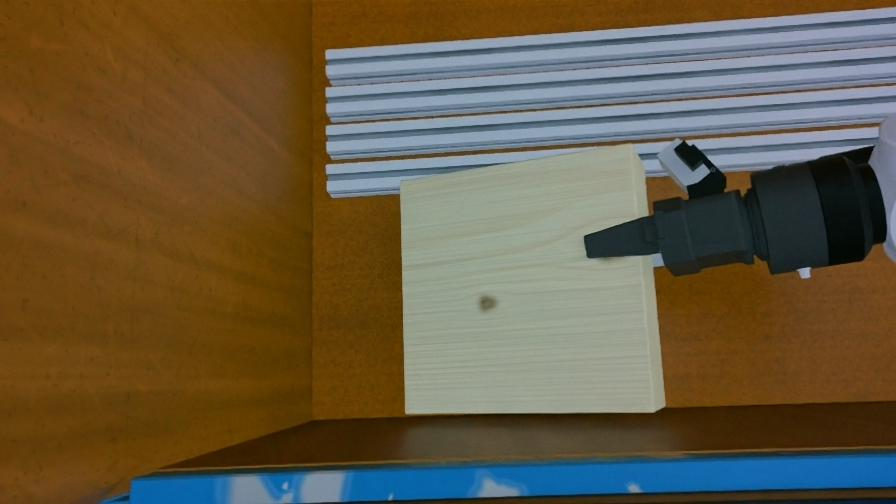

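Request:
move(target={"side":"right","x":0.506,"y":-0.1225,"z":0.394,"quat_wxyz":[0.5529,0.4233,-0.3871,0.6045]}, min_time_s=1)

Request:
move(target={"side":"right","x":0.506,"y":-0.1225,"z":0.387,"quat_wxyz":[0.5529,0.4233,-0.3871,0.6045]}, min_time_s=1, cameras=["head_camera"])

Scene clock: 342.67 s.
Joint torques (N m): left_arm=[10.3 8.43 7.3 -3.03 0.05 -1.01 -0.03] | right_arm=[-9.07 -9.98 -4.6 -7.68 -4.32 4.8 0.34]
External joint torques (N m): left_arm=[-0.54 -1.89 0.83 -0.11 -0.01 -0.23 -0.02] | right_arm=[-5.82 2.07 -0.57 -4.12 -3.13 3.55 0.3]
Wrist force (N): left_arm=[-1.3 -1.8 -7.1] | right_arm=[-22.0 -0.6 -6.1]
Wrist torque (N m): left_arm=[-0.10 0.07 0.09] | right_arm=[-0.05 0.67 -0.40]
Wrist force, peak (N): left_arm=[-1.9 -1.9 -7.6] | right_arm=[-27.5 0.8 -8.9]
move: done
base_odometry: x=+0.503 y=-0.131 heading=-0.002
lidar_m: 0.28 0.30 0.72 3.70 2.20 1.57 1.48 1.55 2.06 4.79 0.43 0.30
base_status: not commanded
joint_positions: torso_squat_rad=+0.850 torso_shift_rad=+0.350 torso_pitch_rad=+0.821 torso_yaw_rad=+0.500 left_shoulder_pitch_rad=+0.300 left_shoulder_roll_rad=+0.300 left_shoulder_yaw_rad=-0.043 left_elbow_rad=-1.600 left_forearm_roll_rad=-0.014 left_wrist_pitch_rad=+0.002 left_hand_roll_rad=+0.027 left_gripper_m=+0.099 right_shoulder_pitch_rad=-0.476 right_shoulder_roll_rad=-1.060 right_shoulder_yaw_rad=+0.085 right_elbow_rad=-0.846 right_forearm_roll_rad=-2.250 right_wrist_pitch_rad=+1.296 right_hand_roll_rad=+2.351 right_gripper_m=+0.074 head_pan_rad=-0.500 head_tilt_rad=+0.600
joint_status: all done
wheel_motors_off: 0
motor_effort: left_wheel=-1(2) right_wheel=+2(3)
chest: x=+0.1570 y=+0.0000 z=+0.9254 quat_wxyz=(+0.888, +0.099, +0.387, +0.227) (m; base frame)
left_hand: x=+0.0449 y=+0.4882 z=+0.5494 quat_wxyz=(+0.944, +0.269, -0.193, -0.002) (m; base frame)
right_hand: x=+0.5051 y=-0.1231 z=+0.3939 quat_wxyz=(+0.555, +0.421, -0.385, +0.605) (m; base frame)
right_hand_status: reached (checked arc, planned for 1.0 s): 1 mm and 0.4 deg off.
pictures: none

Scene clock: 344.00 s.
Joint torques (N m): left_arm=[10.3 8.38 7.45 -3.08 0.07 -1.02 -0.1] | right_arm=[-4.24 -8.82 -0.66 -3.3 1.56 -0.72 2.29]
External joint torques (N m): left_arm=[-0.53 -1.93 0.98 -0.16 0.01 -0.24 -0.09] | right_arm=[-0.68 3.2 3.09 0.08 2.73 -2 2.24]
Wrist force (N): left_arm=[-1.2 -2.1 -6.9] | right_arm=[-3.8 -4.1 8.6]
Wrist torque (N m): left_arm=[-0.08 0.07 0.10] | right_arm=[0.61 -2.68 -2.27]
Wrist force, peak (N): left_arm=[-1.5 -2.1 -7.2] | right_arm=[-22.5 -0.1 -5.2]
move: done
base_odometry: x=+0.503 y=-0.131 heading=-0.002
lidar_m: 0.28 0.29 0.72 3.70 2.22 1.58 1.49 1.55 2.08 4.82 0.42 0.30
base_status: not commanded
joint_positions: torso_squat_rad=+0.850 torso_shift_rad=+0.350 torso_pitch_rad=+0.820 torso_yaw_rad=+0.500 left_shoulder_pitch_rad=+0.300 left_shoulder_roll_rad=+0.300 left_shoulder_yaw_rad=-0.043 left_elbow_rad=-1.600 left_forearm_roll_rad=-0.014 left_wrist_pitch_rad=+0.002 left_hand_roll_rad=+0.027 left_gripper_m=+0.099 right_shoulder_pitch_rad=-0.522 right_shoulder_roll_rad=-1.044 right_shoulder_yaw_rad=+0.099 right_elbow_rad=-0.772 right_forearm_roll_rad=-2.241 right_wrist_pitch_rad=+1.322 right_hand_roll_rad=+2.383 right_gripper_m=+0.074 head_pan_rad=-0.500 head_tilt_rad=+0.600
joint_status: all done
wheel_motors_off: 0
motor_effort: left_wheel=-1(2) right_wheel=+1(2)
chest: x=+0.1567 y=+0.0000 z=+0.9255 quat_wxyz=(+0.889, +0.099, +0.386, +0.227) (m; base frame)
left_hand: x=+0.0449 y=+0.4882 z=+0.5494 quat_wxyz=(+0.944, +0.269, -0.193, -0.002) (m; base frame)
right_hand: x=+0.5061 y=-0.1225 z=+0.3883 quat_wxyz=(+0.554, +0.421, -0.387, +0.605) (m; base frame)
right_hand_status: reached (checked arc, planned for 1.0 s): 1 mm and 0.3 deg off.
pictures: head_camera
camera_calibration:
head_camera: T_world_to_cam=[[-0.0218265, -0.999502, -0.0228096, 0.0404165], [-0.978215, 0.0260617, -0.20595, 0.576532], [0.206442, 0.0178175, -0.978297, 0.904827], [0, 0, 0, 1]] pos_world=[0.37806, 0.00924918, 1.00485]

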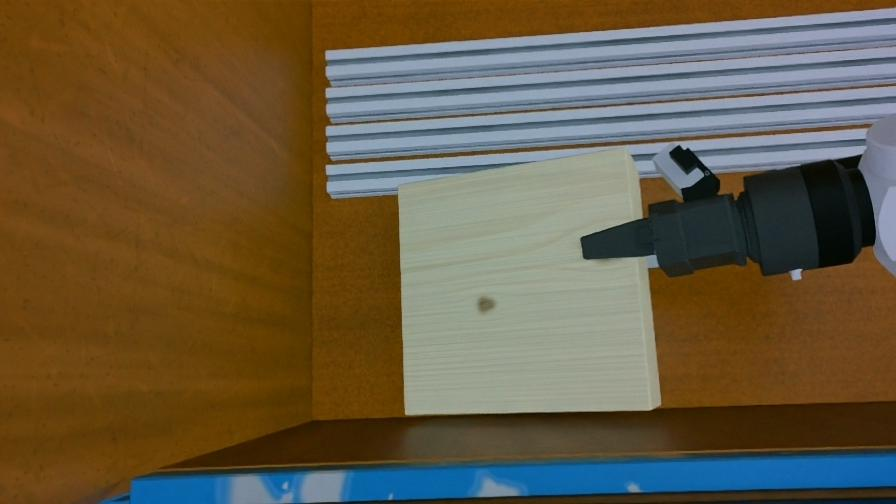

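Request:
move(target={"side":"right","x":0.506,"y":-0.130,"z":0.45,"quat_wxyz":[0.5355,0.4492,-0.4109,0.5855]}, min_time_s=1.2)

Request:
move(joints={"torso_squat_rad":0.95,"torso_shift_rad":0.4}, min_time_s=1.5, cameras=["head_camera"])

Scene clock: 349.27 s.
Joint torques (N m): left_arm=[10.1 8.3 7.65 -3.27 0.07 -1 0] | right_arm=[-5.97 -12.62 -8.56 -10.67 -6.71 5.88 -0.59]
External joint torques (N m): left_arm=[-0.74 -2.01 1.17 -0.35 0.01 -0.22 0.01] | right_arm=[-3.89 -0.33 -3.48 -6.65 -5.37 4.77 -0.64]
Wrist force (N): left_arm=[-1.4 -1.7 -7.2] | right_arm=[-27.5 1.1 -6.6]
Wrist torque (N m): left_arm=[-0.09 0.08 0.12] | right_arm=[-0.21 1.69 0.38]
Wrist force, peak (N): left_arm=[-1.8 -1.8 -7.4] | right_arm=[-28.7 -2.9 -8.5]
move: done
base_odometry: x=+0.503 y=-0.131 heading=-0.002
lidar_m: 0.28 0.29 0.70 3.71 2.21 1.57 1.49 1.56 2.06 4.79 0.43 0.29
base_status: not commanded
joint_positions: torso_squat_rad=+0.850 torso_shift_rad=+0.350 torso_pitch_rad=+0.821 torso_yaw_rad=+0.500 left_shoulder_pitch_rad=+0.300 left_shoulder_roll_rad=+0.300 left_shoulder_yaw_rad=-0.043 left_elbow_rad=-1.600 left_forearm_roll_rad=-0.014 left_wrist_pitch_rad=+0.002 left_hand_roll_rad=+0.027 left_gripper_m=+0.099 right_shoulder_pitch_rad=-0.298 right_shoulder_roll_rad=-1.134 right_shoulder_yaw_rad=-0.021 right_elbow_rad=-1.088 right_forearm_roll_rad=-2.358 right_wrist_pitch_rad=+1.308 right_hand_roll_rad=+2.267 right_gripper_m=+0.074 head_pan_rad=-0.500 head_tilt_rad=+0.600
joint_status: all done
wheel_motors_off: 0
motor_effort: left_wheel=-1(2) right_wheel=+1(2)
chest: x=+0.1569 y=+0.0000 z=+0.9254 quat_wxyz=(+0.888, +0.099, +0.387, +0.227) (m; base frame)
left_hand: x=+0.0449 y=+0.4882 z=+0.5494 quat_wxyz=(+0.944, +0.269, -0.193, -0.002) (m; base frame)
right_hand: x=+0.5053 y=-0.1306 z=+0.4487 quat_wxyz=(+0.536, +0.450, -0.410, +0.585) (m; base frame)
right_hand_status: reached (checked arc, planned for 1.2 s): 2 mm and 0.2 deg off.
pictures: none

Scene clock: 350.80 s.
Joint torques (N m): left_arm=[9.85 8.56 7.46 -3.01 0.07 -1.09 -0.05] | right_arm=[-10.44 32.73 -5.91 -11.36 -6.63 6.01 -0.5]
External joint torques (N m): left_arm=[-0.74 -1.61 1.08 0.09 0.01 -0.27 -0.04] | right_arm=[-8.11 45.53 -0.61 -7.41 -5.26 4.92 -0.55]
Wrist force (N): left_arm=[-1.7 -1.3 -6.4] | right_arm=[-26.5 -0.7 -7.1]
Wrist torque (N m): left_arm=[-0.20 0.02 0.08] | right_arm=[-0.44 1.75 0.34]
Wrist force, peak (N): left_arm=[-2.7 -2.9 -8.0] | right_arm=[-34.0 3.6 -9.6]
move: contact_stop
base_odometry: x=+0.503 y=-0.131 heading=-0.001
lidar_m: 0.26 0.28 0.72 3.74 2.20 1.58 1.49 1.56 2.08 4.76 0.41 0.30
base_status: not commanded
joint_positions: torso_squat_rad=+0.924 torso_shift_rad=+0.381 torso_pitch_rad=+0.804 torso_yaw_rad=+0.495 left_shoulder_pitch_rad=+0.300 left_shoulder_roll_rad=+0.300 left_shoulder_yaw_rad=-0.043 left_elbow_rad=-1.600 left_forearm_roll_rad=-0.014 left_wrist_pitch_rad=+0.002 left_hand_roll_rad=+0.027 left_gripper_m=+0.099 right_shoulder_pitch_rad=-0.297 right_shoulder_roll_rad=-1.146 right_shoulder_yaw_rad=-0.022 right_elbow_rad=-1.088 right_forearm_roll_rad=-2.358 right_wrist_pitch_rad=+1.308 right_hand_roll_rad=+2.267 right_gripper_m=+0.074 head_pan_rad=-0.500 head_tilt_rad=+0.600
joint_status: torso_squat_rad contact_stop (moved +0.075 of +0.100); the others done
wheel_motors_off: 0
on_its_own: torso_squat_rad is held at +0.924, not at your +0.950, since a contact_stop
motor_effort: left_wheel=-3(18) right_wheel=-24(53)
chest: x=+0.1514 y=+0.0014 z=+0.8866 quat_wxyz=(+0.892, +0.094, +0.380, +0.226) (m; base frame)
left_hand: x=+0.0466 y=+0.4874 z=+0.5057 quat_wxyz=(+0.943, +0.266, -0.201, +0.000) (m; base frame)
right_hand: x=+0.5099 y=-0.1360 z=+0.4174 quat_wxyz=(+0.534, +0.439, -0.411, +0.594) (m; base frame)
pictures: head_camera
camera_calibration:
head_camera: T_world_to_cam=[[-0.0232671, -0.999585, -0.0170039, 0.0358877], [-0.974705, 0.0264631, -0.221924, 0.576881], [0.222281, 0.0114102, -0.974916, 0.862399], [0, 0, 0, 1]] pos_world=[0.371428, 0.0107665, 0.9694]

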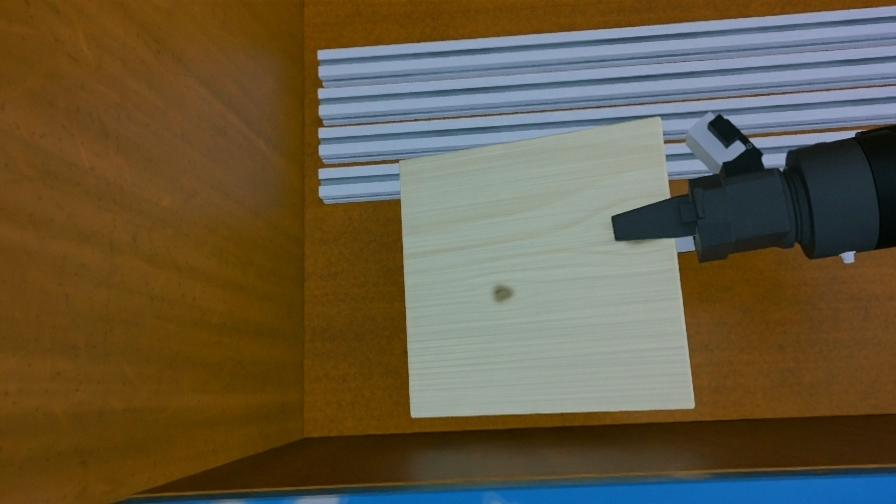

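Request:
move(joints={"torso_squat_rad":0.85,"torso_shift_rad":0.35,"torso_pitch_rad":0.82,"torso_yaw_rad":0.5}, min_time_s=1.2, cameras=["head_camera"])

Scene clock: 353.10 s.
Joint torques (N m): left_arm=[10.19 8.48 7.57 -2.76 0.03 -1.02 -0.03] | right_arm=[-5.66 -10.63 -7.03 -10.29 -6.72 5.95 -0.45]
External joint torques (N m): left_arm=[-0.66 -1.83 1.1 0.16 -0.03 -0.24 -0.01] | right_arm=[-3.57 1.67 -1.94 -6.27 -5.38 4.78 -0.5]
Wrist force (N): left_arm=[-1.3 -1.6 -6.7] | right_arm=[-27.6 0.9 -6.2]
Wrist torque (N m): left_arm=[-0.10 0.08 0.08] | right_arm=[-0.34 1.67 0.38]
Wrist force, peak (N): left_arm=[-1.9 -2.5 -7.3] | right_arm=[-28.3 1.8 -6.9]
move: done
base_odometry: x=+0.503 y=-0.131 heading=-0.002
lidar_m: 0.27 0.28 0.72 3.72 2.22 1.56 1.49 1.55 2.07 4.77 0.41 0.28
base_status: not commanded
joint_positions: torso_squat_rad=+0.850 torso_shift_rad=+0.350 torso_pitch_rad=+0.821 torso_yaw_rad=+0.500 left_shoulder_pitch_rad=+0.300 left_shoulder_roll_rad=+0.300 left_shoulder_yaw_rad=-0.043 left_elbow_rad=-1.600 left_forearm_roll_rad=-0.014 left_wrist_pitch_rad=+0.002 left_hand_roll_rad=+0.027 left_gripper_m=+0.099 right_shoulder_pitch_rad=-0.298 right_shoulder_roll_rad=-1.135 right_shoulder_yaw_rad=-0.022 right_elbow_rad=-1.088 right_forearm_roll_rad=-2.358 right_wrist_pitch_rad=+1.308 right_hand_roll_rad=+2.267 right_gripper_m=+0.074 head_pan_rad=-0.500 head_tilt_rad=+0.600
joint_status: all done
wheel_motors_off: 0
motor_effort: left_wheel=-2(4) right_wheel=+3(26)
chest: x=+0.1570 y=+0.0001 z=+0.9253 quat_wxyz=(+0.888, +0.099, +0.387, +0.227) (m; base frame)
left_hand: x=+0.0449 y=+0.4882 z=+0.5493 quat_wxyz=(+0.944, +0.269, -0.193, -0.002) (m; base frame)
right_hand: x=+0.5056 y=-0.1308 z=+0.4487 quat_wxyz=(+0.536, +0.450, -0.410, +0.586) (m; base frame)
pictures: head_camera
camera_calibration:
head_camera: T_world_to_cam=[[-0.0218622, -0.999503, -0.0226975, 0.0404151], [-0.97836, 0.026061, -0.205262, 0.576105], [0.205751, 0.0177188, -0.978444, 0.904785], [0, 0, 0, 1]] pos_world=[0.378361, 0.00934943, 1.00445]

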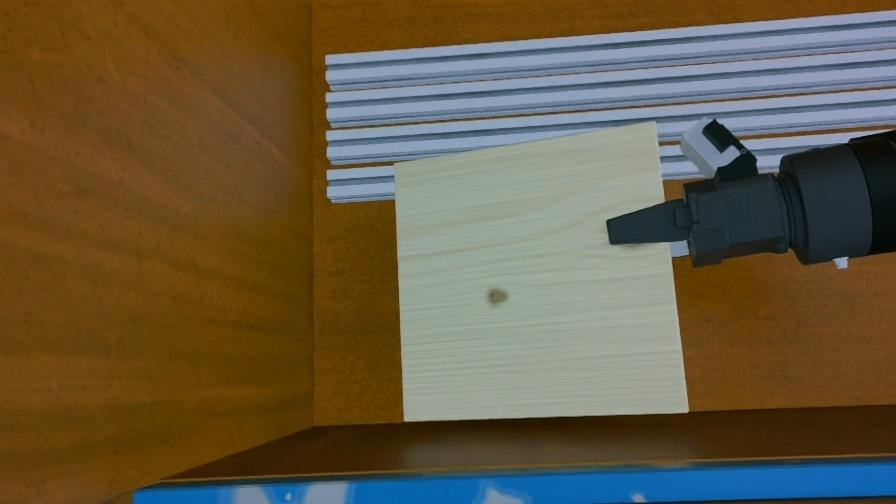

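Request:
move(target={"side":"right","x":0.506,"y":-0.1325,"z":0.53,"quat_wxyz":[0.5529,0.4233,-0.3871,0.6045]}, min_time_s=1.5)

Request:
move(base={"x_m_s":0.05,"for_s":0.5})

Request:
move(joints={"torso_pitch_rad":0.91,"torso_squat_rad":0.86,"head_tilt_rad":0.5}, min_time_s=1.2, cameras=["head_camera"])

Scene clock: 367.90 s.
Joint torques (N m): left_arm=[10.04 8.86 7.48 -2.84 0.01 -1.04 -0.08] | right_arm=[-4.52 -10.62 -10.88 -11.83 -7.1 4.25 -0.48]
External joint torques (N m): left_arm=[-0.81 -1.45 1 0.07 -0.05 -0.26 -0.07] | right_arm=[-3.8 -0.93 -3.89 -7.28 -5.75 3.55 -0.53]
Wrist force (N): left_arm=[-1.7 -2.3 -6.6] | right_arm=[-26.2 0.4 -8.9]
Wrist torque (N m): left_arm=[-0.05 0.03 0.12] | right_arm=[-0.40 1.66 0.41]
Wrist force, peak (N): left_arm=[-1.5 -2.6 -7.6] | right_arm=[-28.5 0.3 -6.8]
move: done
base_odometry: x=+0.503 y=-0.131 heading=-0.002
lidar_m: 0.27 0.29 0.72 3.71 2.20 1.57 1.49 1.55 2.08 4.79 0.42 0.29
base_status: not commanded
joint_positions: torso_squat_rad=+0.850 torso_shift_rad=+0.350 torso_pitch_rad=+0.821 torso_yaw_rad=+0.500 left_shoulder_pitch_rad=+0.300 left_shoulder_roll_rad=+0.300 left_shoulder_yaw_rad=-0.043 left_elbow_rad=-1.600 left_forearm_roll_rad=-0.014 left_wrist_pitch_rad=+0.002 left_hand_roll_rad=+0.027 left_gripper_m=+0.099 right_shoulder_pitch_rad=+0.148 right_shoulder_roll_rad=-1.297 right_shoulder_yaw_rad=-0.324 right_elbow_rad=-1.636 right_forearm_roll_rad=-2.406 right_wrist_pitch_rad=+1.050 right_hand_roll_rad=+2.019 right_gripper_m=+0.074 head_pan_rad=-0.500 head_tilt_rad=+0.600
joint_status: all done
wheel_motors_off: 0
motor_effort: left_wheel=-2(3) right_wheel=+3(5)
chest: x=+0.1570 y=+0.0001 z=+0.9253 quat_wxyz=(+0.888, +0.099, +0.387, +0.227) (m; base frame)
left_hand: x=+0.0449 y=+0.4882 z=+0.5493 quat_wxyz=(+0.944, +0.269, -0.193, -0.002) (m; base frame)
right_hand: x=+0.5057 y=-0.1332 z=+0.5289 quat_wxyz=(+0.554, +0.423, -0.386, +0.604) (m; base frame)
right_hand_status: reached (checked arc, planned for 1.5 s): 1 mm and 0.1 deg off.
pictures: none

Scene clock: 368.93 s.
Joint torques (N m): left_arm=[10.14 8.49 7.74 -2.76 -0.01 -0.94 0.04] | right_arm=[-5.32 -10.43 -10.57 -11.59 -7.01 4.04 -0.51]
External joint torques (N m): left_arm=[-0.71 -1.82 1.27 0.15 -0.07 -0.16 0.05] | right_arm=[-4.6 -0.75 -3.59 -7.05 -5.65 3.29 -0.55]
Wrist force (N): left_arm=[-0.9 -2.5 -6.7] | right_arm=[-26.1 0.5 -9.4]
Wrist torque (N m): left_arm=[-0.02 0.09 0.09] | right_arm=[-0.29 1.63 0.37]
Wrist force, peak (N): left_arm=[-1.0 -2.1 -7.8] | right_arm=[-28.1 -1.7 -9.4]
move: done
base_odometry: x=+0.528 y=-0.131 heading=-0.002
lidar_m: 0.24 0.26 0.71 1.48 2.25 1.59 1.52 1.58 2.12 4.67 0.38 0.26
base_status: done (sent for 0.5 of 0.5 s)
joint_positions: torso_squat_rad=+0.850 torso_shift_rad=+0.350 torso_pitch_rad=+0.821 torso_yaw_rad=+0.500 left_shoulder_pitch_rad=+0.300 left_shoulder_roll_rad=+0.300 left_shoulder_yaw_rad=-0.043 left_elbow_rad=-1.600 left_forearm_roll_rad=-0.014 left_wrist_pitch_rad=+0.002 left_hand_roll_rad=+0.027 left_gripper_m=+0.099 right_shoulder_pitch_rad=+0.148 right_shoulder_roll_rad=-1.297 right_shoulder_yaw_rad=-0.324 right_elbow_rad=-1.636 right_forearm_roll_rad=-2.406 right_wrist_pitch_rad=+1.050 right_hand_roll_rad=+2.019 right_gripper_m=+0.074 head_pan_rad=-0.500 head_tilt_rad=+0.600
joint_status: not commanded
wheel_motors_off: 0
motor_effort: left_wheel=-1(20) right_wheel=-1(24)
chest: x=+0.1570 y=+0.0001 z=+0.9254 quat_wxyz=(+0.888, +0.099, +0.387, +0.227) (m; base frame)
left_hand: x=+0.0449 y=+0.4882 z=+0.5493 quat_wxyz=(+0.944, +0.269, -0.193, -0.002) (m; base frame)
right_hand: x=+0.5056 y=-0.1332 z=+0.5289 quat_wxyz=(+0.554, +0.423, -0.386, +0.604) (m; base frame)
pictures: none

Scene clock: 370.43 s.
Joint torques (N m): left_arm=[11.54 8.78 7.71 -1.67 -0.03 -0.8 -0.02] | right_arm=[-3.89 -9.06 -10.14 -11.79 -6.94 4.67 -0.48]
External joint torques (N m): left_arm=[-0.87 -1.7 1.16 0.3 -0.09 -0.19 -0.01] | right_arm=[-4.18 -0.78 -3.9 -7.17 -5.64 3.75 -0.53]
Wrist force (N): left_arm=[-1.0 -1.9 -6.7] | right_arm=[-26.6 -2.0 -8.7]
Wrist torque (N m): left_arm=[-0.06 0.07 0.14] | right_arm=[-0.50 1.71 0.40]
Wrist force, peak (N): left_arm=[-1.5 -1.1 -7.6] | right_arm=[-27.7 -0.3 -8.9]
move: done
base_odometry: x=+0.528 y=-0.131 heading=-0.002
lidar_m: 0.25 0.26 0.70 1.49 2.25 1.59 1.51 1.58 2.10 4.66 0.38 0.27
base_status: not commanded
joint_positions: torso_squat_rad=+0.860 torso_shift_rad=+0.350 torso_pitch_rad=+0.911 torso_yaw_rad=+0.500 left_shoulder_pitch_rad=+0.300 left_shoulder_roll_rad=+0.300 left_shoulder_yaw_rad=-0.043 left_elbow_rad=-1.600 left_forearm_roll_rad=-0.014 left_wrist_pitch_rad=+0.002 left_hand_roll_rad=+0.027 left_gripper_m=+0.099 right_shoulder_pitch_rad=+0.148 right_shoulder_roll_rad=-1.297 right_shoulder_yaw_rad=-0.324 right_elbow_rad=-1.636 right_forearm_roll_rad=-2.407 right_wrist_pitch_rad=+1.050 right_hand_roll_rad=+2.019 right_gripper_m=+0.074 head_pan_rad=-0.500 head_tilt_rad=+0.500
joint_status: all done
wheel_motors_off: 0
motor_effort: left_wheel=+0(1) right_wheel=-1(2)
chest: x=+0.1732 y=+0.0001 z=+0.8992 quat_wxyz=(+0.870, +0.109, +0.426, +0.222) (m; base frame)
left_hand: x=+0.0278 y=+0.4882 z=+0.5348 quat_wxyz=(+0.951, +0.269, -0.150, -0.014) (m; base frame)
right_hand: x=+0.4849 y=-0.1332 z=+0.4731 quat_wxyz=(+0.570, +0.450, -0.361, +0.585) (m; base frame)
pictures: head_camera
camera_calibration:
head_camera: T_world_to_cam=[[-0.0216113, -0.999502, -0.0230119, 0.0401907], [-0.976241, 0.0260611, -0.215117, 0.602869], [0.215609, 0.0178161, -0.976317, 0.853723], [0, 0, 0, 1]] pos_world=[0.405343, 0.00924918, 0.964116]

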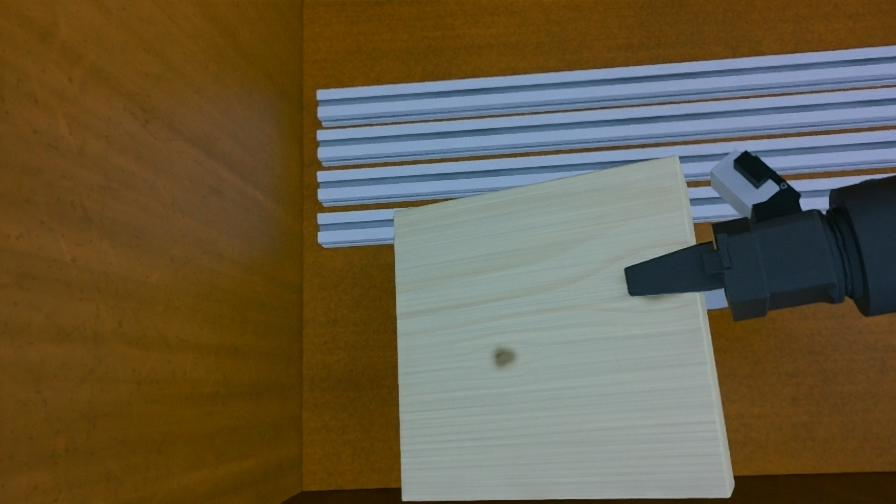

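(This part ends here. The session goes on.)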